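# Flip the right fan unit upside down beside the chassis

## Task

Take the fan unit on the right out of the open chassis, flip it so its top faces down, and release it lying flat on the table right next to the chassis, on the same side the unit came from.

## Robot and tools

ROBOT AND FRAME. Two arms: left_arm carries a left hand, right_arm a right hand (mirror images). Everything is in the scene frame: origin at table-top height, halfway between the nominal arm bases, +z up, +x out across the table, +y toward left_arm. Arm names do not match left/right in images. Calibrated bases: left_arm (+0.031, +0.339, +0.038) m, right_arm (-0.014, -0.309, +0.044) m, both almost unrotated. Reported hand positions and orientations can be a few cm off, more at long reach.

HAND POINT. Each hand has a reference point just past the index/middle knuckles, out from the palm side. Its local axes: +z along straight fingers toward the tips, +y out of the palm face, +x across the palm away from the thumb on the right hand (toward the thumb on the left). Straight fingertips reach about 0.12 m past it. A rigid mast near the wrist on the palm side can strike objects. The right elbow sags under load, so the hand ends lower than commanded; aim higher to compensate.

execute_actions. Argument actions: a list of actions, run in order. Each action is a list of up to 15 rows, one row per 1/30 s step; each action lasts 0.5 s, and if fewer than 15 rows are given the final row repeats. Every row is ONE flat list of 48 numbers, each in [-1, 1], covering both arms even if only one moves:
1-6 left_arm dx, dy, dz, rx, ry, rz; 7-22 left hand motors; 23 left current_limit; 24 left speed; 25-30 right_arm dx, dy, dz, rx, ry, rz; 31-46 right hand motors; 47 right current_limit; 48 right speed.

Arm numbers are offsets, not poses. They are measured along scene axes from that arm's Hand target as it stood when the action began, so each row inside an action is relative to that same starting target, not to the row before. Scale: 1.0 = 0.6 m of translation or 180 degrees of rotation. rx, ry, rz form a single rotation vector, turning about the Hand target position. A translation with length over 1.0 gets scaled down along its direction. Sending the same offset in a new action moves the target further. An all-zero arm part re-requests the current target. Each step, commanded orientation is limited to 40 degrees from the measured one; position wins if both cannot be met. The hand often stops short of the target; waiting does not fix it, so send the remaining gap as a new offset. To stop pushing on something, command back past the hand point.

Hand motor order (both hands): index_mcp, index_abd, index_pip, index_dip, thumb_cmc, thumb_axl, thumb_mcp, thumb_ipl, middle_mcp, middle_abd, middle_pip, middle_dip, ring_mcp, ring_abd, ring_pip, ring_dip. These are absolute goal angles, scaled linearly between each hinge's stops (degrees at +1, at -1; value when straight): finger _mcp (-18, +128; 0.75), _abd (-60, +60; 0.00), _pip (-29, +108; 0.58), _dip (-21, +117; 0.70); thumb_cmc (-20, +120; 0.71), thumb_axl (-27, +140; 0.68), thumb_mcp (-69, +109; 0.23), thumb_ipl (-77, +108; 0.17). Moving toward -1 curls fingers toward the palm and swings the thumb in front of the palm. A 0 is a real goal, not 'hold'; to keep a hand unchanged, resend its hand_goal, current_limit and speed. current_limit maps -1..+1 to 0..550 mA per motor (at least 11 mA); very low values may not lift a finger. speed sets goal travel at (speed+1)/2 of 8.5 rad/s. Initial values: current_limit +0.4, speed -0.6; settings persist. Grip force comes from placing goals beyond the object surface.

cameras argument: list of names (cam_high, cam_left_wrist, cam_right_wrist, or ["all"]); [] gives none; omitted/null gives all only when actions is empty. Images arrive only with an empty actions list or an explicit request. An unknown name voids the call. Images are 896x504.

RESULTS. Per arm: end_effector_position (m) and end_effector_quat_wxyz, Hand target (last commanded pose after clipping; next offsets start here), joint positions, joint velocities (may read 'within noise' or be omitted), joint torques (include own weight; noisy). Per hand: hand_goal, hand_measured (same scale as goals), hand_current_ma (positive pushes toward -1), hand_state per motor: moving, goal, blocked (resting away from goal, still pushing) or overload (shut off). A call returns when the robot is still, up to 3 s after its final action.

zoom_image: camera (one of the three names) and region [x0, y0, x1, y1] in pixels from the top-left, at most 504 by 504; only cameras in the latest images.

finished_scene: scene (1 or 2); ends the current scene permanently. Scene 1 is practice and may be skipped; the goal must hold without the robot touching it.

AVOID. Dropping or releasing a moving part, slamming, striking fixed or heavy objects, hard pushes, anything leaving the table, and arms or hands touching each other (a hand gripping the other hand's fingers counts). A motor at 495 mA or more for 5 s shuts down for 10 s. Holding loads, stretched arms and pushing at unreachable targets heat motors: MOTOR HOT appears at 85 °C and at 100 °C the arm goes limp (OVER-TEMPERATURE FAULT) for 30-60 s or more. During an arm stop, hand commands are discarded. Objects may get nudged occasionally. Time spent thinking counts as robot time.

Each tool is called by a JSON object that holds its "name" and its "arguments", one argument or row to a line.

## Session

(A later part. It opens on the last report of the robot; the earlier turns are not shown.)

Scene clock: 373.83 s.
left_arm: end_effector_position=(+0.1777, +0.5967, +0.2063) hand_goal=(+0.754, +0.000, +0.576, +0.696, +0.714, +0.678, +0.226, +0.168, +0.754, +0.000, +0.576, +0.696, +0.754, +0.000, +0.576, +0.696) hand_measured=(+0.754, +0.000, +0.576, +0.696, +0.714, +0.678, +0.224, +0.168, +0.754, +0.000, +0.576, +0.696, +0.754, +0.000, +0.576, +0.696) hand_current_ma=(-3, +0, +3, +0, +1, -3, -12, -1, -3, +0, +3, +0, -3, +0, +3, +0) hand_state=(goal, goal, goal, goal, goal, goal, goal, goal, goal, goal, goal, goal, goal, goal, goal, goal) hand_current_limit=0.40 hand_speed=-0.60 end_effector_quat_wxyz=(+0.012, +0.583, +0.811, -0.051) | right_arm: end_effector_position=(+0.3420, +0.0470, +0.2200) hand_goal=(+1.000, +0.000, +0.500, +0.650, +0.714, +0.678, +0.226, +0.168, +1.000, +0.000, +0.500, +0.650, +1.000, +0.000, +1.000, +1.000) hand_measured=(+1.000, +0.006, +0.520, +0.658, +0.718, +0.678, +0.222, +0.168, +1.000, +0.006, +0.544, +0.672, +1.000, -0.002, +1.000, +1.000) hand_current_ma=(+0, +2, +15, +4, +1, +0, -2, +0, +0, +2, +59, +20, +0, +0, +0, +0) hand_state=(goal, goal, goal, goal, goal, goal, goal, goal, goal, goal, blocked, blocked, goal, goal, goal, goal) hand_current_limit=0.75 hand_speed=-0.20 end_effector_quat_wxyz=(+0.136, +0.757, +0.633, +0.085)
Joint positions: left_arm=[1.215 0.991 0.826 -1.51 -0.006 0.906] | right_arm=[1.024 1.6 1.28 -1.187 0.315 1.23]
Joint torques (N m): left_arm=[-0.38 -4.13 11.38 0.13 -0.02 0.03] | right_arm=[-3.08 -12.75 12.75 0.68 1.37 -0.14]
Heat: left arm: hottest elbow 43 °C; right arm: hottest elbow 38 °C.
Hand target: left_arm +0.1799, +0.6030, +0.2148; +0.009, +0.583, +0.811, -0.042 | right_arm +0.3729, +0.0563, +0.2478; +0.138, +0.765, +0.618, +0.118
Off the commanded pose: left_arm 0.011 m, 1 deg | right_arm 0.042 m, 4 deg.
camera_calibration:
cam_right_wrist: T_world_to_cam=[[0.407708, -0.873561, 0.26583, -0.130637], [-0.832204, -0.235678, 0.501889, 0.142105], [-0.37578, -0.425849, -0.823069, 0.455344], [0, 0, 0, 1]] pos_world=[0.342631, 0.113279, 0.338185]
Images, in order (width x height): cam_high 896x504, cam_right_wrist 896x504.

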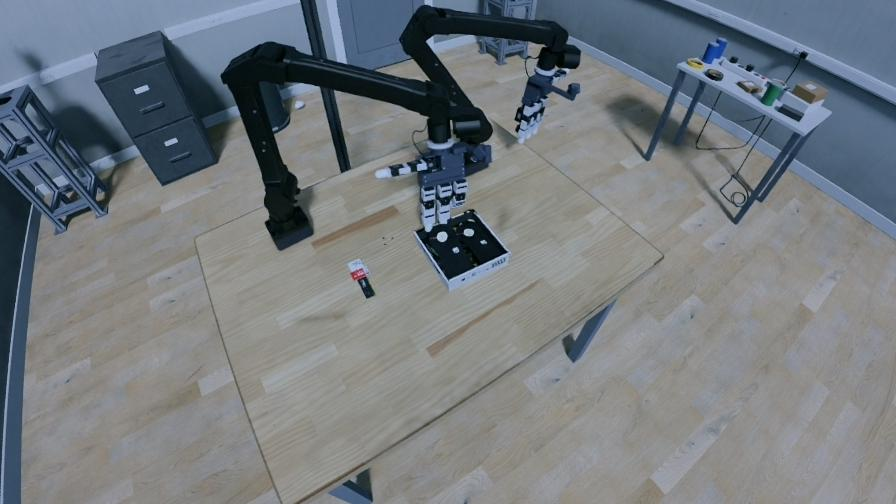

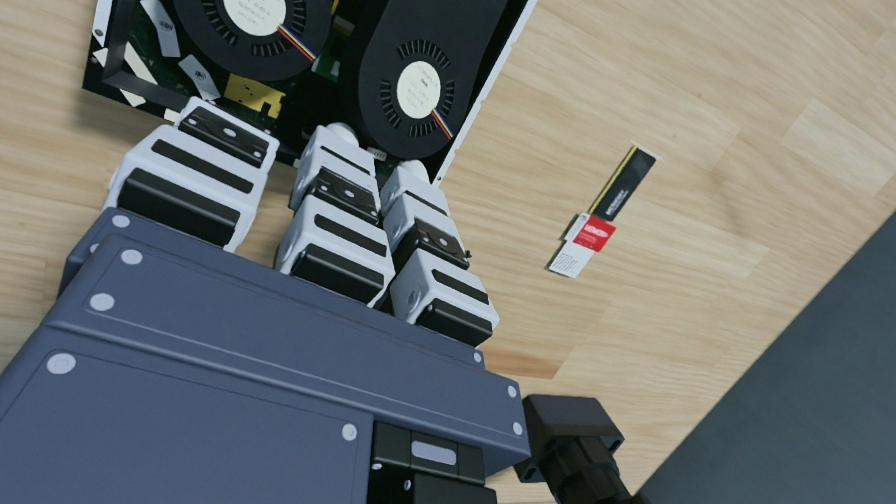

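{"name": "execute_actions", "arguments": {
  "actions": [
    [[0,0,0,0,0,0,0.754,0,0.576,0.696,0.714,0.678,0.226,0.168,0.754,0,0.576,0.696,0.754,0,0.576,0.696,0.4,-0.6,0.018,-0.018,0.033,0,0,0,1,0,0.5,0.65,0.714,0.678,0.226,0.168,1,0,0.5,0.65,1,0,1,1,0.75,-0.2]]
  ],
  "cameras": ["cam_right_wrist","cam_high"]
}}

{"name": "zoom_image", "arguments": {
  "camera": "cam_high",
  "region": [400, 195, 520, 295]
}}

Scene clock: 375.60 s.
left_arm: end_effector_position=(+0.1777, +0.5967, +0.2063) hand_goal=(+0.754, +0.000, +0.576, +0.696, +0.714, +0.678, +0.226, +0.168, +0.754, +0.000, +0.576, +0.696, +0.754, +0.000, +0.576, +0.696) hand_measured=(+0.754, +0.000, +0.576, +0.696, +0.714, +0.678, +0.224, +0.168, +0.754, +0.000, +0.576, +0.696, +0.754, +0.000, +0.576, +0.696) hand_current_ma=(-3, +0, +3, +0, +1, -3, -12, -1, -3, +0, +3, +0, -3, +0, +3, +0) hand_state=(goal, goal, goal, goal, goal, goal, goal, goal, goal, goal, goal, goal, goal, goal, goal, goal) hand_current_limit=0.40 hand_speed=-0.60 end_effector_quat_wxyz=(+0.012, +0.583, +0.811, -0.051) | right_arm: end_effector_position=(+0.3537, +0.0388, +0.2286) hand_goal=(+1.000, +0.000, +0.500, +0.650, +0.714, +0.678, +0.226, +0.168, +1.000, +0.000, +0.500, +0.650, +1.000, +0.000, +1.000, +1.000) hand_measured=(+1.000, +0.006, +0.508, +0.656, +0.718, +0.678, +0.222, +0.168, +1.000, +0.008, +0.562, +0.682, +1.000, -0.002, +1.000, +1.000) hand_current_ma=(+0, +2, +4, +2, +1, +0, -2, +0, +0, +3, +105, +36, +0, +0, +0, +0) hand_state=(goal, goal, goal, goal, goal, goal, goal, goal, goal, goal, blocked, blocked, goal, goal, goal, goal) hand_current_limit=0.75 hand_speed=-0.20 end_effector_quat_wxyz=(+0.138, +0.756, +0.636, +0.074)
Joint positions: left_arm=[1.215 0.991 0.826 -1.51 -0.006 0.906] | right_arm=[0.992 1.599 1.305 -1.225 0.31 1.196]
Joint torques (N m): left_arm=[-0.5 -4.25 11.43 0.2 -0.02 0.03] | right_arm=[-2.9 -14.56 12.75 0.62 1.42 -0.11]
Heat: left arm: hottest elbow 43 °C; right arm: hottest elbow 38 °C.
Hand target: left_arm +0.1799, +0.6030, +0.2148; +0.009, +0.583, +0.811, -0.042 | right_arm +0.3837, +0.0456, +0.2674; +0.138, +0.765, +0.618, +0.118
Off the commanded pose: left_arm 0.011 m, 1 deg | right_arm 0.050 m, 6 deg.
camera_calibration:
cam_right_wrist: T_world_to_cam=[[0.412808, -0.868072, 0.275755, -0.149047], [-0.824469, -0.227466, 0.518179, 0.138722], [-0.387091, -0.44126, -0.809598, 0.464881], [0, 0, 0, 1]] pos_world=[0.355851, 0.107305, 0.345584]
Images, in order (width x height): cam_high 896x504, cam_right_wrist 896x504.

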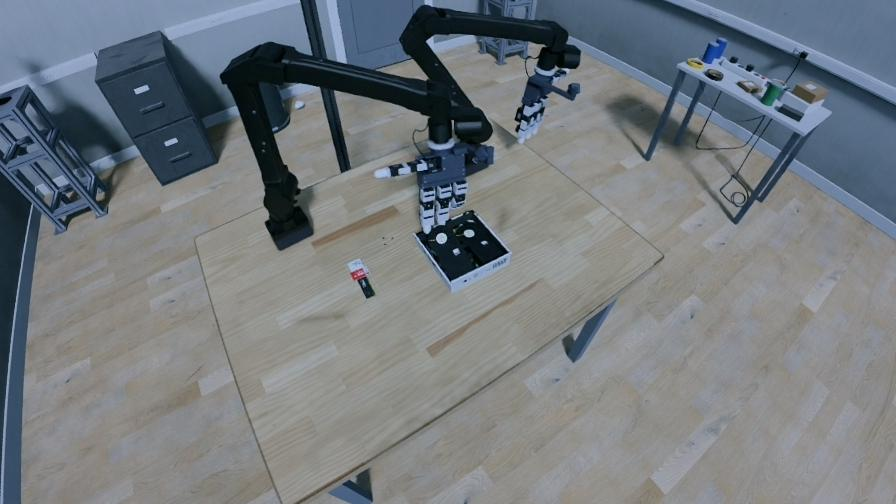

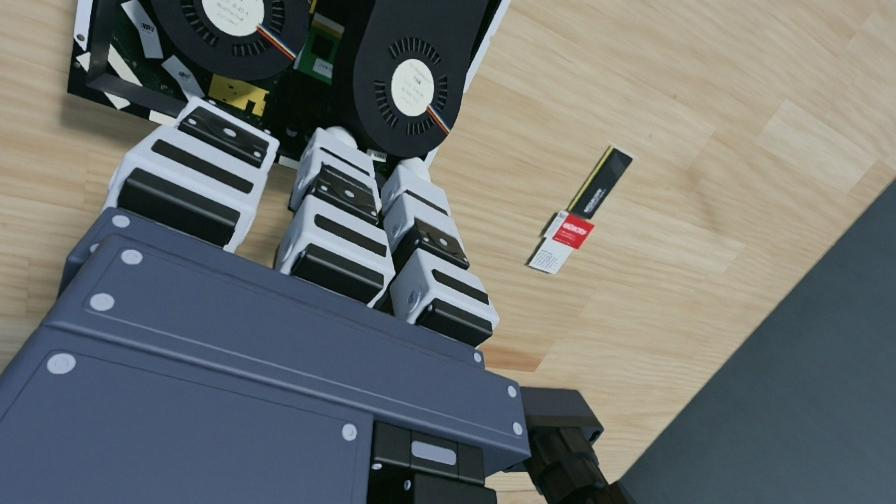

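Scaled by 4.200.

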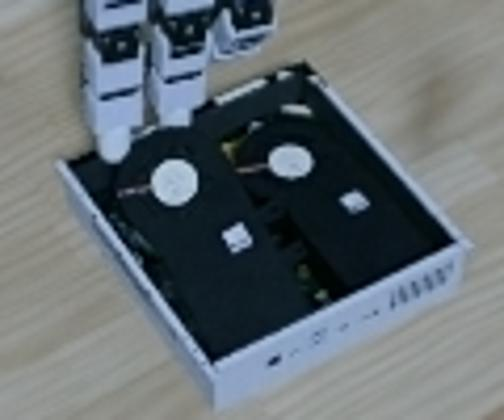

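{"name": "execute_actions", "arguments": {
  "actions": [
    [[0,0,0,0,0,0,0.754,0,0.576,0.696,0.714,0.678,0.226,0.168,0.754,0,0.576,0.696,0.754,0,0.576,0.696,0.4,-0.6,0.008,0.01,0.035,0,0,0,1,0,0.5,0.65,0.714,0.678,0.226,0.168,1,0,0.5,0.65,1,0,1,1,0.75,-0.2]]
  ],
  "cameras": ["cam_right_wrist","cam_high"]
}}

{"name": "zoom_image", "arguments": {
  "camera": "cam_high",
  "region": [400, 195, 520, 295]
}}

Scene clock: 376.73 s.
left_arm: end_effector_position=(+0.1777, +0.5967, +0.2063) hand_goal=(+0.754, +0.000, +0.576, +0.696, +0.714, +0.678, +0.226, +0.168, +0.754, +0.000, +0.576, +0.696, +0.754, +0.000, +0.576, +0.696) hand_measured=(+0.754, +0.000, +0.576, +0.696, +0.714, +0.678, +0.224, +0.168, +0.754, +0.000, +0.576, +0.696, +0.754, +0.000, +0.576, +0.696) hand_current_ma=(-3, +0, +3, +0, +1, -3, -12, -1, -3, +0, +3, +0, -3, +0, +3, +0) hand_state=(goal, goal, goal, goal, goal, goal, goal, goal, goal, goal, goal, goal, goal, goal, goal, goal) hand_current_limit=0.40 hand_speed=-0.60 end_effector_quat_wxyz=(+0.012, +0.583, +0.811, -0.051) | right_arm: end_effector_position=(+0.3611, +0.0469, +0.2581) hand_goal=(+1.000, +0.000, +0.500, +0.650, +0.714, +0.678, +0.226, +0.168, +1.000, +0.000, +0.500, +0.650, +1.000, +0.000, +1.000, +1.000) hand_measured=(+1.000, +0.004, +0.520, +0.660, +0.718, +0.678, +0.222, +0.168, +1.000, +0.010, +0.562, +0.682, +1.000, -0.002, +1.000, +1.000) hand_current_ma=(+0, +1, +18, +5, +1, +0, -2, +0, +0, +4, +105, +36, +0, +0, +0, +0) hand_state=(goal, goal, blocked, goal, goal, goal, goal, goal, goal, goal, blocked, blocked, goal, goal, goal, goal) hand_current_limit=0.75 hand_speed=-0.20 end_effector_quat_wxyz=(+0.137, +0.757, +0.633, +0.084)
Joint positions: left_arm=[1.215 0.991 0.826 -1.51 -0.006 0.906] | right_arm=[0.989 1.598 1.38 -1.281 0.314 1.194]
Joint torques (N m): left_arm=[-0.5 -4.19 11.41 0.17 -0.02 0.03] | right_arm=[-2.84 -13.74 12.6 0.62 1.25 -0.11]
Heat: left arm: hottest elbow 43 °C; right arm: hottest elbow 38 °C.
Hand target: left_arm +0.1799, +0.6030, +0.2148; +0.009, +0.583, +0.811, -0.042 | right_arm +0.3885, +0.0515, +0.2885; +0.138, +0.765, +0.618, +0.118
Off the commanded pose: left_arm 0.011 m, 1 deg | right_arm 0.041 m, 4 deg.
camera_calibration:
cam_right_wrist: T_world_to_cam=[[0.40768, -0.872729, 0.26859, -0.149397], [-0.831979, -0.233799, 0.503139, 0.138369], [-0.376308, -0.428581, -0.821407, 0.49376], [0, 0, 0, 1]] pos_world=[0.361832, 0.113584, 0.376086]
Images, in order (width x height): cam_high 896x504, cam_right_wrist 896x504.

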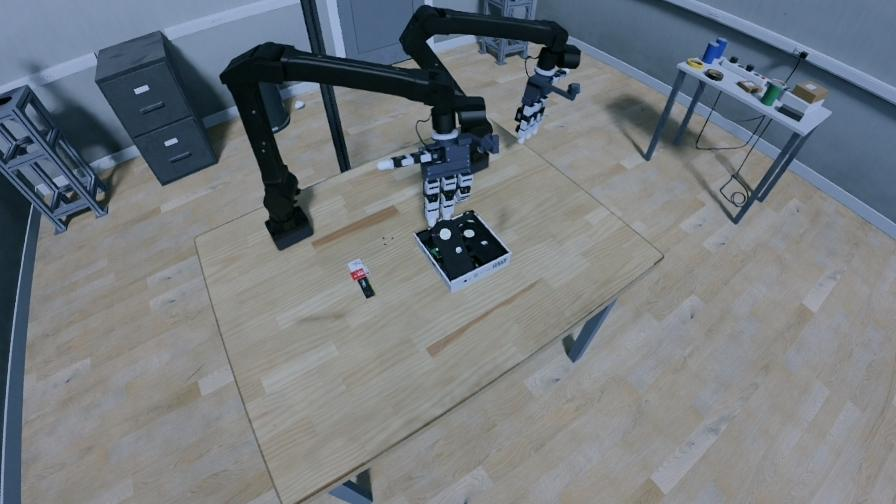

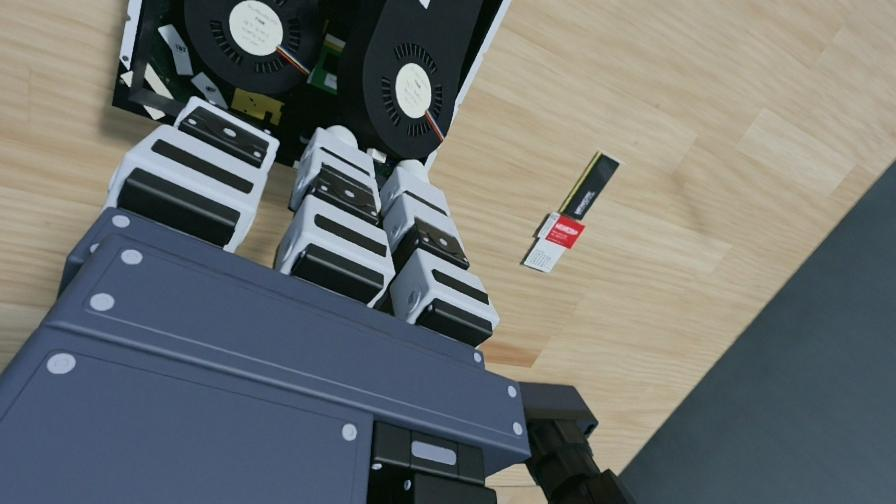

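Scaled by 4.200.

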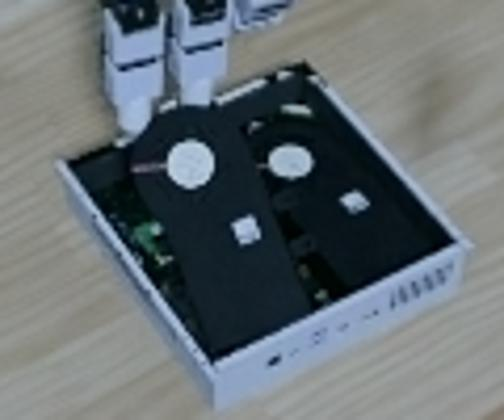

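{"name": "execute_actions", "arguments": {
  "actions": [
    [[0,0,0,0,0,0,0.754,0,0.576,0.696,0.714,0.678,0.226,0.168,0.754,0,0.576,0.696,0.754,0,0.576,0.696,0.4,-0.6,0.02,-0.005,0.015,0,0,0,1,0,0.5,0.65,0.714,0.678,0.226,0.168,1,0,0.5,0.65,1,0,1,1,0.75,-0.2]]
  ],
  "cameras": ["cam_right_wrist","cam_high"]
}}

{"name": "zoom_image", "arguments": {
  "camera": "cam_high",
  "region": [400, 195, 520, 295]
}}

Scene clock: 378.60 s.
left_arm: end_effector_position=(+0.1777, +0.5967, +0.2063) hand_goal=(+0.754, +0.000, +0.576, +0.696, +0.714, +0.678, +0.226, +0.168, +0.754, +0.000, +0.576, +0.696, +0.754, +0.000, +0.576, +0.696) hand_measured=(+0.754, +0.000, +0.576, +0.696, +0.714, +0.678, +0.224, +0.168, +0.754, +0.000, +0.576, +0.696, +0.754, +0.000, +0.576, +0.696) hand_current_ma=(-3, +0, +3, +0, +1, -3, -12, -1, -3, +0, +3, +0, -3, +0, +3, +0) hand_state=(goal, goal, goal, goal, goal, goal, goal, goal, goal, goal, goal, goal, goal, goal, goal, goal) hand_current_limit=0.40 hand_speed=-0.60 end_effector_quat_wxyz=(+0.012, +0.583, +0.811, -0.051) | right_arm: end_effector_position=(+0.3683, +0.0463, +0.2685) hand_goal=(+1.000, +0.000, +0.500, +0.650, +0.714, +0.678, +0.226, +0.168, +1.000, +0.000, +0.500, +0.650, +1.000, +0.000, +1.000, +1.000) hand_measured=(+1.000, +0.008, +0.524, +0.662, +0.718, +0.678, +0.222, +0.168, +1.000, +0.014, +0.562, +0.682, +1.000, -0.002, +1.000, +1.000) hand_current_ma=(+0, +3, +23, +7, +1, +0, -2, +0, +0, +7, +105, +36, +0, +0, +0, +0) hand_state=(goal, goal, blocked, goal, goal, goal, goal, goal, goal, goal, blocked, blocked, goal, goal, goal, goal) hand_current_limit=0.75 hand_speed=-0.20 end_effector_quat_wxyz=(+0.134, +0.756, +0.636, +0.083)
Joint positions: left_arm=[1.215 0.991 0.826 -1.51 -0.006 0.906] | right_arm=[0.974 1.598 1.41 -1.306 0.307 1.172]
Joint torques (N m): left_arm=[-0.5 -4.19 11.41 0.16 -0.03 0.03] | right_arm=[-3.49 -13.39 12.67 0.95 1.38 -0.13]
Heat: left arm: hottest elbow 43 °C; right arm: hottest elbow 39 °C.
Hand target: left_arm +0.1799, +0.6030, +0.2148; +0.009, +0.583, +0.811, -0.042 | right_arm +0.4005, +0.0485, +0.2975; +0.138, +0.765, +0.618, +0.118
Off the commanded pose: left_arm 0.011 m, 1 deg | right_arm 0.043 m, 5 deg.
camera_calibration:
cam_right_wrist: T_world_to_cam=[[0.413973, -0.870989, 0.264583, -0.156907], [-0.827877, -0.239391, 0.507259, 0.136586], [-0.378479, -0.429034, -0.820173, 0.505203], [0, 0, 0, 1]] pos_world=[0.36924, 0.112783, 0.386584]
Images, in order (width x height): cam_high 896x504, cam_right_wrist 896x504.

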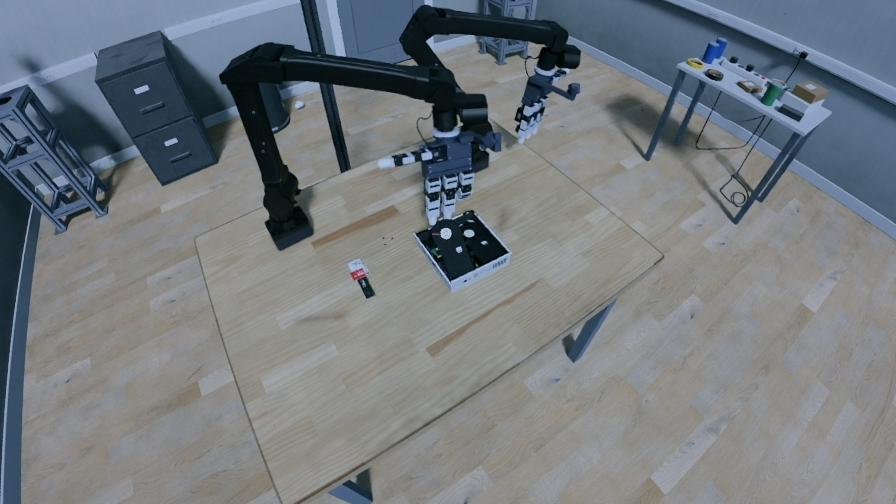

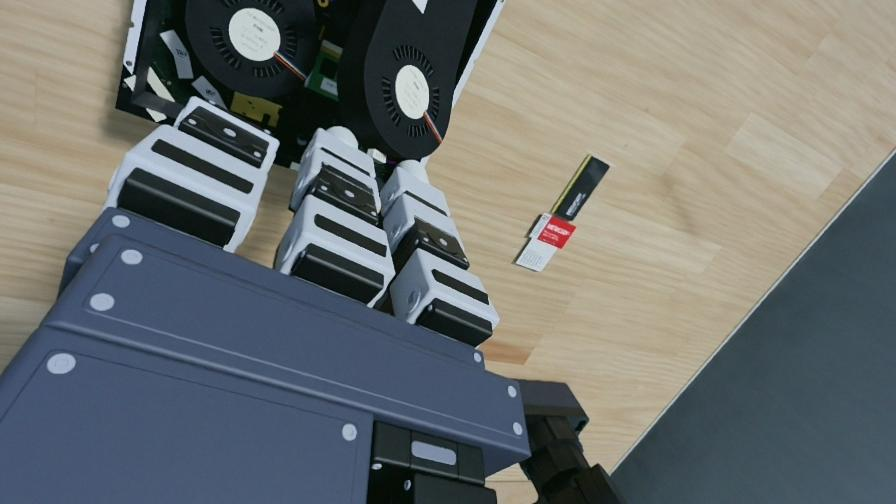

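Scaled by 4.200.

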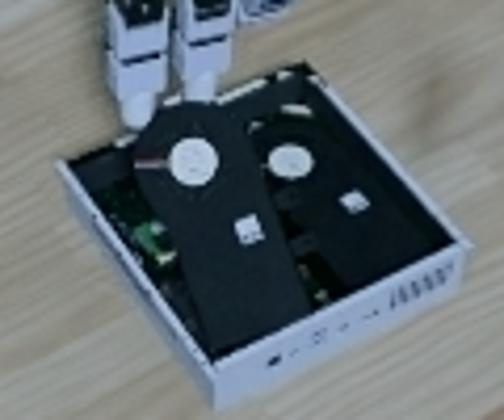

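{"name": "zoom_image", "arguments": {
  "camera": "cam_right_wrist",
  "region": [280, 0, 520, 200]
}}

Scaled by 2.100.

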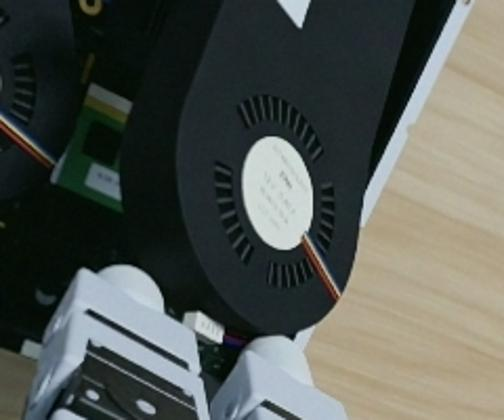

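{"name": "execute_actions", "arguments": {
  "actions": [
    [[0,0,0,0,0,0,0.754,0,0.576,0.696,0.714,0.678,0.226,0.168,0.754,0,0.576,0.696,0.754,0,0.576,0.696,0.4,-0.6,0.028,-0.004,0.02,0,0,0,1,0,0.5,0.65,0.714,0.678,0.226,0.168,1,0,0.5,0.65,1,0,1,1,0.75,-0.2]]
  ],
  "cameras": ["cam_right_wrist","cam_high"]
}}

{"name": "zoom_image", "arguments": {
  "camera": "cam_high",
  "region": [400, 195, 520, 295]
}}

{"name": "zoom_image", "arguments": {
  "camera": "cam_right_wrist",
  "region": [280, 0, 520, 200]
}}

Scene clock: 380.37 s.
left_arm: end_effector_position=(+0.1777, +0.5967, +0.2063) hand_goal=(+0.754, +0.000, +0.576, +0.696, +0.714, +0.678, +0.226, +0.168, +0.754, +0.000, +0.576, +0.696, +0.754, +0.000, +0.576, +0.696) hand_measured=(+0.754, +0.000, +0.576, +0.696, +0.714, +0.678, +0.224, +0.168, +0.754, +0.000, +0.576, +0.696, +0.754, +0.000, +0.576, +0.696) hand_current_ma=(-3, +0, +3, +0, +1, -3, -12, -1, -3, +0, +3, +0, -3, +0, +3, +0) hand_state=(goal, goal, goal, goal, goal, goal, goal, goal, goal, goal, goal, goal, goal, goal, goal, goal) hand_current_limit=0.40 hand_speed=-0.60 end_effector_quat_wxyz=(+0.012, +0.583, +0.811, -0.051) | right_arm: end_effector_position=(+0.3851, +0.0399, +0.2869) hand_goal=(+1.000, +0.000, +0.500, +0.650, +0.714, +0.678, +0.226, +0.168, +1.000, +0.000, +0.500, +0.650, +1.000, +0.000, +1.000, +1.000) hand_measured=(+1.000, +0.046, +0.546, +0.672, +0.718, +0.678, +0.222, +0.168, +1.000, +0.008, +0.562, +0.682, +1.000, -0.002, +1.000, +1.000) hand_current_ma=(+0, +51, +63, +20, +1, +0, -2, +0, +0, +2, +105, +36, +0, +0, +0, +0) hand_state=(goal, blocked, blocked, blocked, goal, goal, goal, goal, goal, goal, blocked, blocked, goal, goal, goal, goal) hand_current_limit=0.75 hand_speed=-0.20 end_effector_quat_wxyz=(+0.134, +0.757, +0.634, +0.084)
Joint positions: left_arm=[1.215 0.991 0.826 -1.51 -0.006 0.906] | right_arm=[0.937 1.598 1.458 -1.341 0.304 1.139]
Joint torques (N m): left_arm=[-0.56 -4.25 11.37 0.18 -0.03 0.03] | right_arm=[-3.02 -12.4 12.89 1.42 1.3 -0.13]
Heat: left arm: hottest elbow 43 °C; right arm: hottest elbow 39 °C.
Hand target: left_arm +0.1799, +0.6030, +0.2148; +0.009, +0.583, +0.811, -0.042 | right_arm +0.4174, +0.0462, +0.3095; +0.138, +0.765, +0.618, +0.118
Off the commanded pose: left_arm 0.011 m, 1 deg | right_arm 0.040 m, 4 deg.
camera_calibration:
cam_right_wrist: T_world_to_cam=[[0.409301, -0.873723, 0.262832, -0.171859], [-0.829967, -0.236886, 0.505015, 0.140985], [-0.378982, -0.424845, -0.822119, 0.524515], [0, 0, 0, 1]] pos_world=[0.386137, 0.106077, 0.405184]
Images, in order (width x height): cam_high 896x504, cam_right_wrist 896x504.

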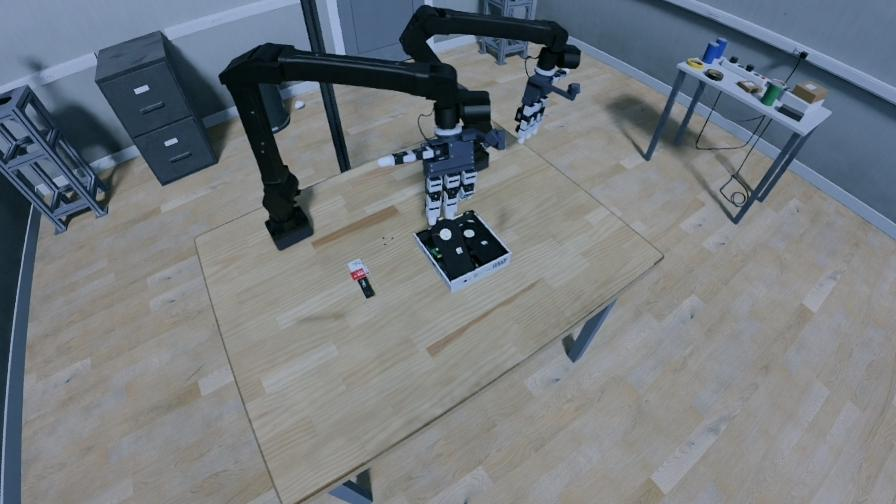

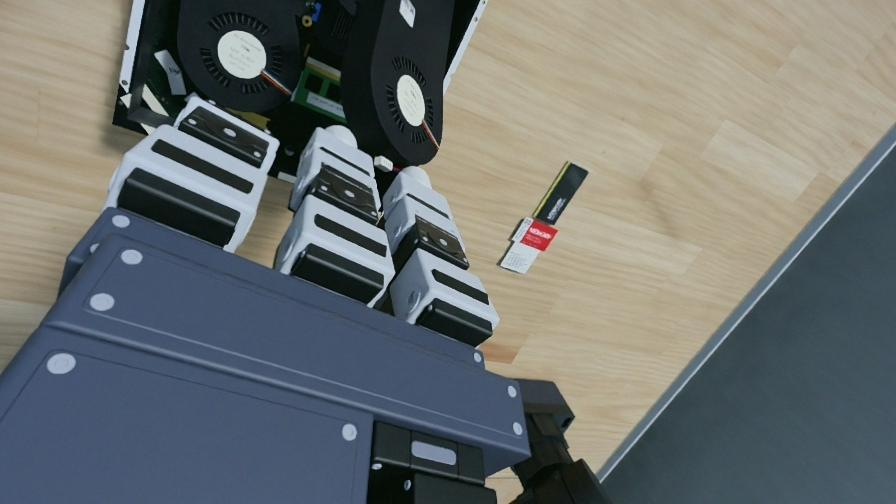

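Scaled by 4.200.

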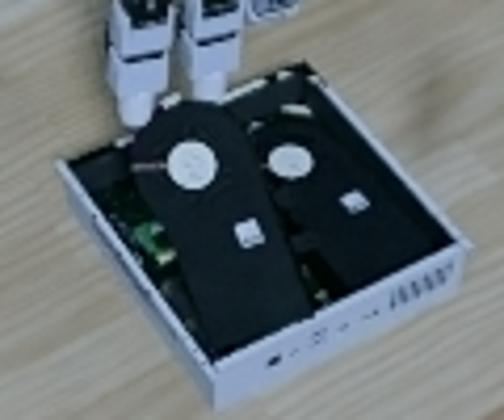

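Scaled by 2.100.

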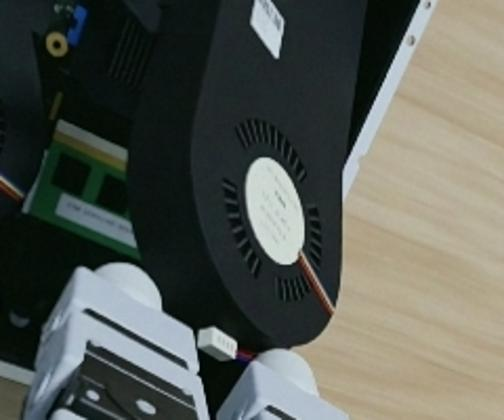

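{"name": "execute_actions", "arguments": {
  "actions": [
    [[0,0,0,0,0,0,0.754,0,0.576,0.696,0.714,0.678,0.226,0.168,0.754,0,0.576,0.696,0.754,0,0.576,0.696,0.4,-0.6,0.005,-0.03,-0.01,0,0,0,1,0,0.5,0.65,0.714,0.678,0.226,0.168,1,0,0.5,0.65,1,0,1,1,0.75,-0.2]]
  ],
  "cameras": ["cam_right_wrist","cam_high"]
}}

{"name": "zoom_image", "arguments": {
  "camera": "cam_high",
  "region": [400, 195, 520, 295]
}}

{"name": "zoom_image", "arguments": {
  "camera": "cam_right_wrist",
  "region": [280, 0, 520, 200]
}}

Scene clock: 386.30 s.
left_arm: end_effector_position=(+0.1777, +0.5967, +0.2063) hand_goal=(+0.754, +0.000, +0.576, +0.696, +0.714, +0.678, +0.226, +0.168, +0.754, +0.000, +0.576, +0.696, +0.754, +0.000, +0.576, +0.696) hand_measured=(+0.754, +0.000, +0.576, +0.696, +0.714, +0.678, +0.224, +0.168, +0.754, +0.000, +0.576, +0.696, +0.754, +0.000, +0.576, +0.696) hand_current_ma=(-3, +0, +3, +0, +1, -3, -12, -1, -3, +0, +3, +0, -3, +0, +3, +0) hand_state=(goal, goal, goal, goal, goal, goal, goal, goal, goal, goal, goal, goal, goal, goal, goal, goal) hand_current_limit=0.40 hand_speed=-0.60 end_effector_quat_wxyz=(+0.012, +0.583, +0.811, -0.051) | right_arm: end_effector_position=(+0.3940, +0.0294, +0.2976) hand_goal=(+1.000, +0.000, +0.500, +0.650, +0.714, +0.678, +0.226, +0.168, +1.000, +0.000, +0.500, +0.650, +1.000, +0.000, +1.000, +1.000) hand_measured=(+1.000, +0.046, +0.548, +0.674, +0.718, +0.678, +0.222, +0.168, +1.000, +0.006, +0.562, +0.682, +1.000, -0.002, +1.000, +1.000) hand_current_ma=(+0, +52, +68, +22, +1, +0, -2, +0, +0, +2, +105, +36, +0, +0, +0, +0) hand_state=(goal, blocked, blocked, blocked, goal, goal, goal, goal, goal, goal, blocked, blocked, goal, goal, goal, goal) hand_current_limit=0.75 hand_speed=-0.20 end_effector_quat_wxyz=(+0.133, +0.757, +0.634, +0.090)
Joint positions: left_arm=[1.215 0.991 0.826 -1.51 -0.006 0.906] | right_arm=[0.91 1.575 1.458 -1.341 0.302 1.108]
Joint torques (N m): left_arm=[-0.5 -4.19 11.43 0.16 -0.02 0.03] | right_arm=[-3.02 -12.57 9.29 2.67 1.19 -0.1]
Heat: left arm: hottest elbow 43 °C; right arm: hottest elbow 39 °C.
Hand target: left_arm +0.1799, +0.6030, +0.2148; +0.009, +0.583, +0.811, -0.042 | right_arm +0.4203, +0.0281, +0.3036; +0.138, +0.765, +0.618, +0.118
Off the commanded pose: left_arm 0.011 m, 1 deg | right_arm 0.027 m, 4 deg.
camera_calibration:
cam_right_wrist: T_world_to_cam=[[0.409561, -0.875142, 0.257655, -0.186089], [-0.833413, -0.244048, 0.495847, 0.14477], [-0.371057, -0.417812, -0.829307, 0.531072], [0, 0, 0, 1]] pos_world=[0.393926, 0.0943646, 0.416585]
Images, in order (width x height): cam_high 896x504, cam_right_wrist 896x504.

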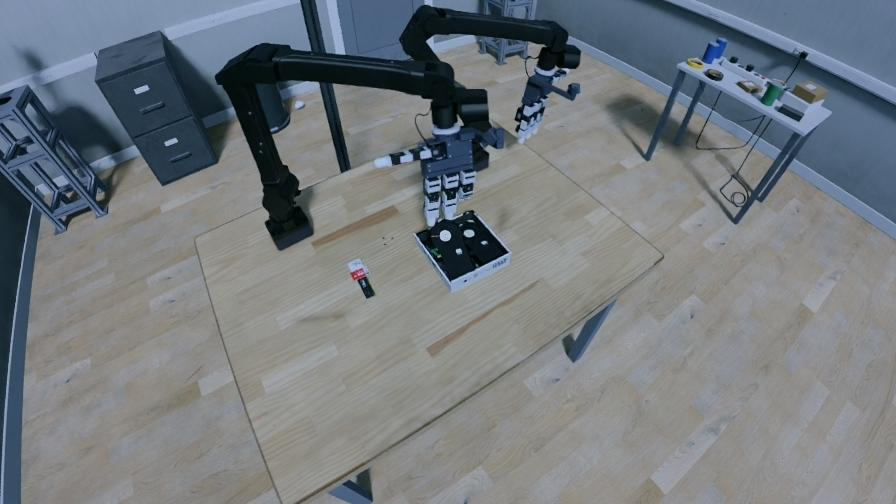

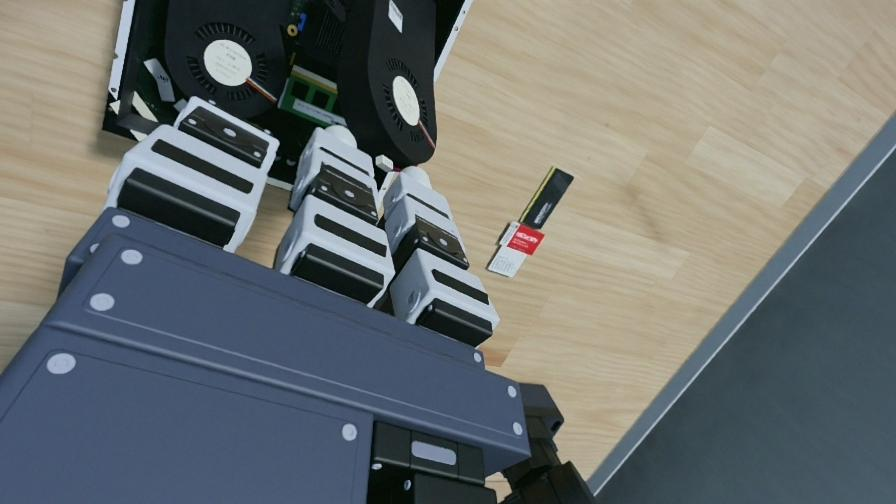

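Scaled by 4.200.

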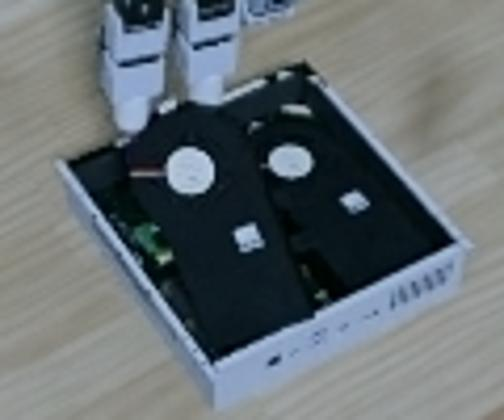

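Scaled by 2.100.

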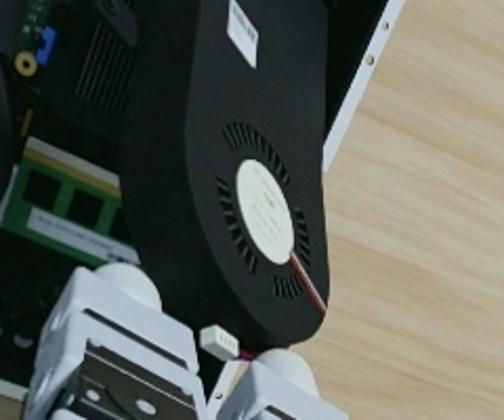

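{"name": "execute_actions", "arguments": {
  "actions": [
    [[0,0,0,0,0,0,0.754,0,0.576,0.696,0.714,0.678,0.226,0.168,0.754,0,0.576,0.696,0.754,0,0.576,0.696,0.4,-0.6,-0.01,-0.01,-0.05,0,0,0,1,0,0.5,0.65,0.714,0.678,0.226,0.168,1,0,0.5,0.65,1,0,1,1,0.75,-0.2]]
  ],
  "cameras": ["cam_right_wrist","cam_high"]
}}

{"name": "zoom_image", "arguments": {
  "camera": "cam_high",
  "region": [400, 195, 520, 295]
}}

{"name": "zoom_image", "arguments": {
  "camera": "cam_right_wrist",
  "region": [280, 0, 520, 200]
}}

Scene clock: 387.47 s.
left_arm: end_effector_position=(+0.1777, +0.5967, +0.2063) hand_goal=(+0.754, +0.000, +0.576, +0.696, +0.714, +0.678, +0.226, +0.168, +0.754, +0.000, +0.576, +0.696, +0.754, +0.000, +0.576, +0.696) hand_measured=(+0.754, +0.000, +0.576, +0.696, +0.714, +0.678, +0.224, +0.168, +0.754, +0.000, +0.576, +0.696, +0.754, +0.000, +0.576, +0.696) hand_current_ma=(-3, +0, +3, +0, +1, -3, -12, -1, -3, +0, +3, +0, -3, +0, +3, +0) hand_state=(goal, goal, goal, goal, goal, goal, goal, goal, goal, goal, goal, goal, goal, goal, goal, goal) hand_current_limit=0.40 hand_speed=-0.60 end_effector_quat_wxyz=(+0.012, +0.583, +0.811, -0.051) | right_arm: end_effector_position=(+0.3939, +0.0295, +0.2799) hand_goal=(+1.000, +0.000, +0.500, +0.650, +0.714, +0.678, +0.226, +0.168, +1.000, +0.000, +0.500, +0.650, +1.000, +0.000, +1.000, +1.000) hand_measured=(+1.000, +0.054, +0.528, +0.666, +0.718, +0.678, +0.222, +0.168, +1.000, +0.000, +0.562, +0.682, +1.000, -0.002, +1.000, +1.000) hand_current_ma=(+0, +67, +30, +10, +1, +0, -2, +0, +0, +0, +105, +36, +0, +0, +0, +0) hand_state=(goal, blocked, blocked, goal, goal, goal, goal, goal, goal, goal, blocked, blocked, goal, goal, goal, goal) hand_current_limit=0.75 hand_speed=-0.20 end_effector_quat_wxyz=(+0.128, +0.757, +0.632, +0.105)
Joint positions: left_arm=[1.215 0.991 0.826 -1.51 -0.006 0.906] | right_arm=[0.91 1.566 1.397 -1.258 0.301 1.107]
Joint torques (N m): left_arm=[-0.5 -4.31 11.4 0.16 -0.02 0.03] | right_arm=[-2.73 -12.22 7.23 2.66 1.2 -0.07]
Heat: left arm: hottest elbow 43 °C; right arm: hottest elbow 39 °C.
Hand target: left_arm +0.1799, +0.6030, +0.2148; +0.009, +0.583, +0.811, -0.042 | right_arm +0.4142, +0.0221, +0.2734; +0.138, +0.765, +0.618, +0.118
Off the commanded pose: left_arm 0.011 m, 1 deg | right_arm 0.023 m, 3 deg.
camera_calibration:
cam_right_wrist: T_world_to_cam=[[0.406116, -0.881096, 0.242362, -0.175509], [-0.841345, -0.257002, 0.475488, 0.162786], [-0.356664, -0.397013, -0.845678, 0.514677], [0, 0, 0, 1]] pos_world=[0.391803, 0.0915298, 0.400385]
Images, in order (width x height): cam_high 896x504, cam_right_wrist 896x504.

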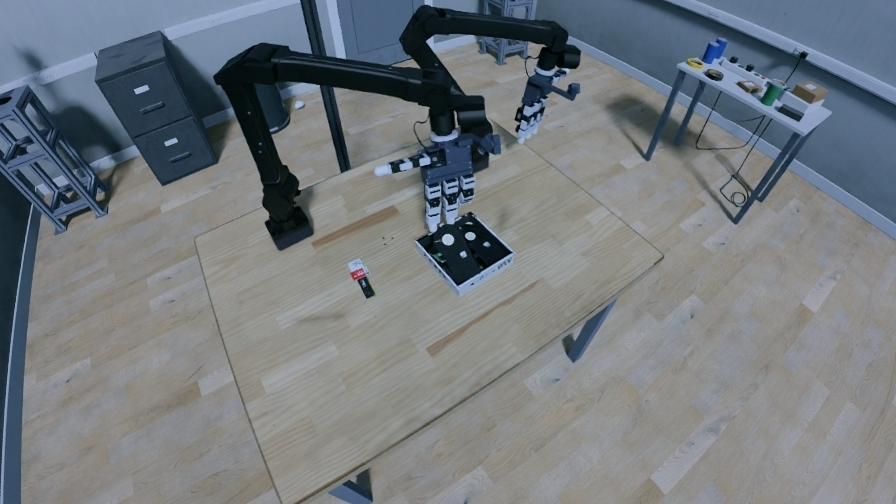

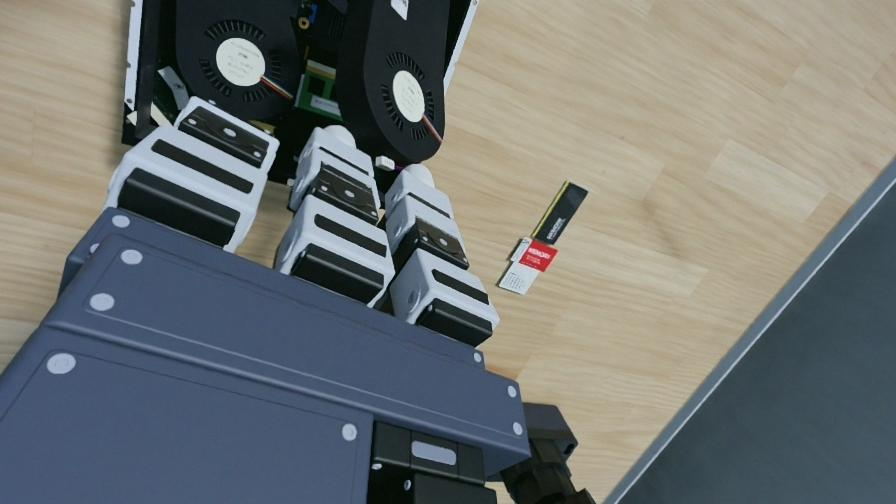

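Scaled by 4.200.

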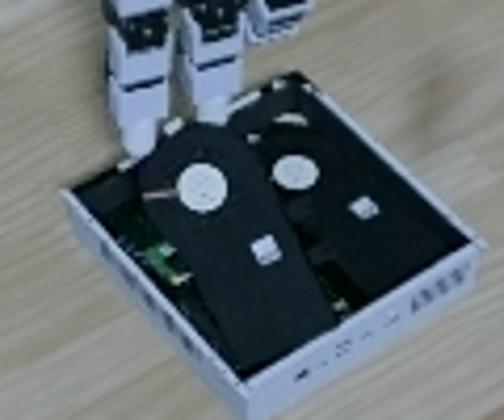

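Scaled by 2.100.

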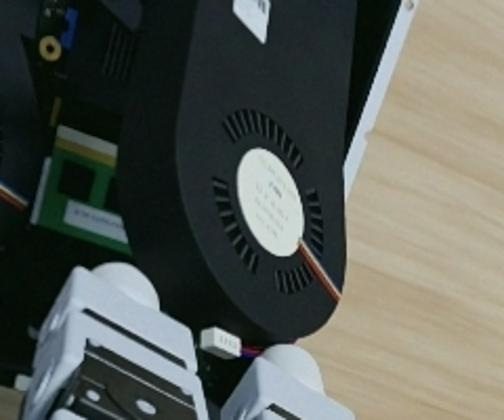

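{"name": "execute_actions", "arguments": {
  "actions": [
    [[0,0,0,0,0,0,0.754,0,0.576,0.696,0.714,0.678,0.226,0.168,0.754,0,0.576,0.696,0.754,0,0.576,0.696,0.4,-0.6,-0.015,-0.015,-0.03,0,0,0,1,0,0.5,0.65,0.714,0.678,0.226,0.168,1,0,0.5,0.65,1,0,1,1,0.75,-0.2]]
  ],
  "cameras": ["cam_right_wrist","cam_high"]
}}

{"name": "zoom_image", "arguments": {
  "camera": "cam_high",
  "region": [400, 195, 520, 295]
}}

{"name": "zoom_image", "arguments": {
  "camera": "cam_right_wrist",
  "region": [280, 0, 520, 200]
}}

Scene clock: 388.93 s.
left_arm: end_effector_position=(+0.1777, +0.5967, +0.2063) hand_goal=(+0.754, +0.000, +0.576, +0.696, +0.714, +0.678, +0.226, +0.168, +0.754, +0.000, +0.576, +0.696, +0.754, +0.000, +0.576, +0.696) hand_measured=(+0.754, +0.000, +0.576, +0.696, +0.714, +0.678, +0.224, +0.168, +0.754, +0.000, +0.576, +0.696, +0.754, +0.000, +0.576, +0.696) hand_current_ma=(-3, +0, +3, +0, +1, -3, -12, -1, -3, +0, +3, +0, -3, +0, +3, +0) hand_state=(goal, goal, goal, goal, goal, goal, goal, goal, goal, goal, goal, goal, goal, goal, goal, goal) hand_current_limit=0.40 hand_speed=-0.60 end_effector_quat_wxyz=(+0.012, +0.583, +0.811, -0.051) | right_arm: end_effector_position=(+0.3878, +0.0214, +0.2585) hand_goal=(+1.000, +0.000, +0.500, +0.650, +0.714, +0.678, +0.226, +0.168, +1.000, +0.000, +0.500, +0.650, +1.000, +0.000, +1.000, +1.000) hand_measured=(+1.000, +0.052, +0.508, +0.654, +0.718, +0.678, +0.222, +0.168, +1.002, -0.004, +0.580, +0.688, +1.000, -0.002, +1.000, +1.000) hand_current_ma=(+0, +61, +4, +2, +1, +0, -2, +0, +0, -1, +159, +48, +0, +0, +0, +0) hand_state=(goal, blocked, goal, goal, goal, goal, goal, goal, goal, goal, blocked, blocked, goal, goal, goal, goal) hand_current_limit=0.75 hand_speed=-0.20 end_effector_quat_wxyz=(+0.127, +0.757, +0.632, +0.107)
Joint positions: left_arm=[1.215 0.991 0.826 -1.51 -0.006 0.906] | right_arm=[0.91 1.548 1.319 -1.194 0.299 1.107]
Joint torques (N m): left_arm=[-0.62 -4.19 11.43 0.14 -0.02 0.03] | right_arm=[-2.55 -12.16 7.47 2.1 1.28 -0.05]
Heat: left arm: hottest elbow 43 °C; right arm: hottest elbow 38 °C.
Hand target: left_arm +0.1799, +0.6030, +0.2148; +0.009, +0.583, +0.811, -0.042 | right_arm +0.4053, +0.0132, +0.2555; +0.138, +0.765, +0.618, +0.118
Off the commanded pose: left_arm 0.011 m, 1 deg | right_arm 0.020 m, 3 deg.
camera_calibration:
cam_right_wrist: T_world_to_cam=[[0.406072, -0.88215, 0.238571, -0.173989], [-0.841831, -0.259525, 0.473252, 0.166477], [-0.355565, -0.393011, -0.848007, 0.491341], [0, 0, 0, 1]] pos_world=[0.385501, 0.0828232, 0.379384]
Images, in order (width x height): cam_high 896x504, cam_right_wrist 896x504.

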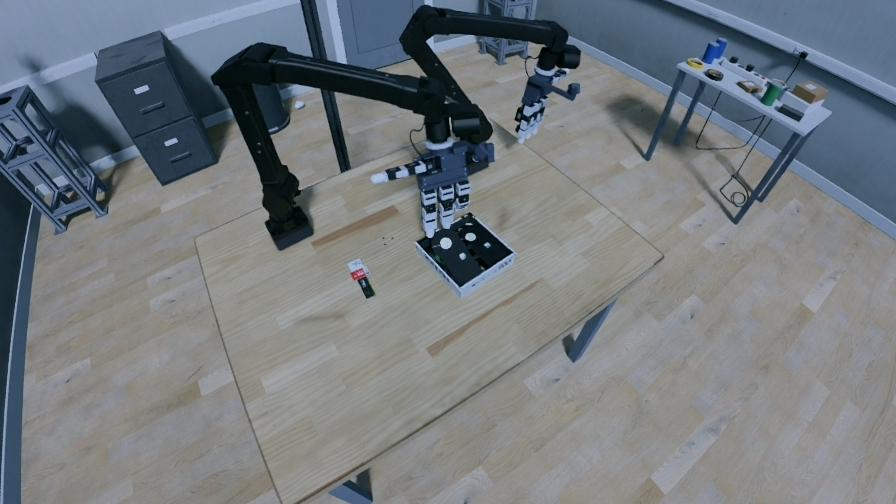

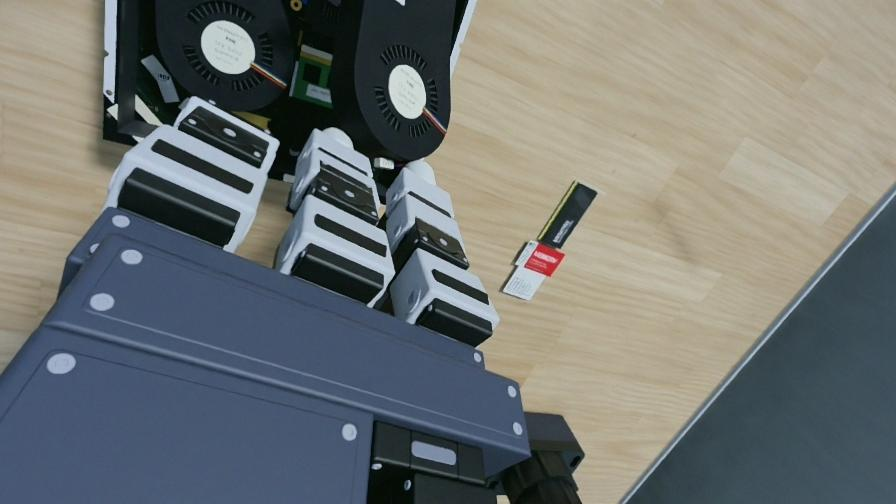

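Scaled by 4.200.

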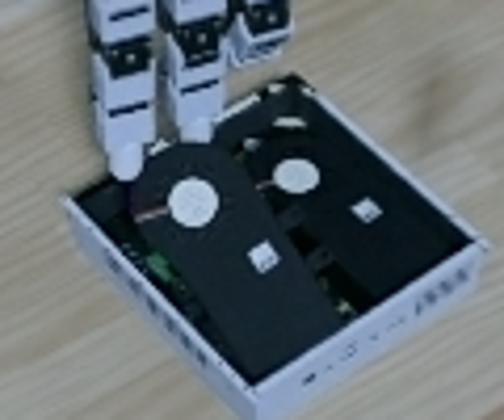

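Scaled by 2.100.

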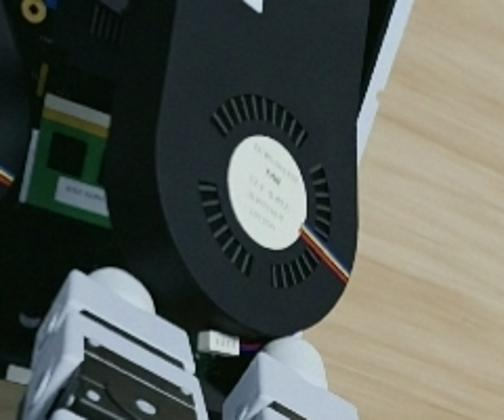

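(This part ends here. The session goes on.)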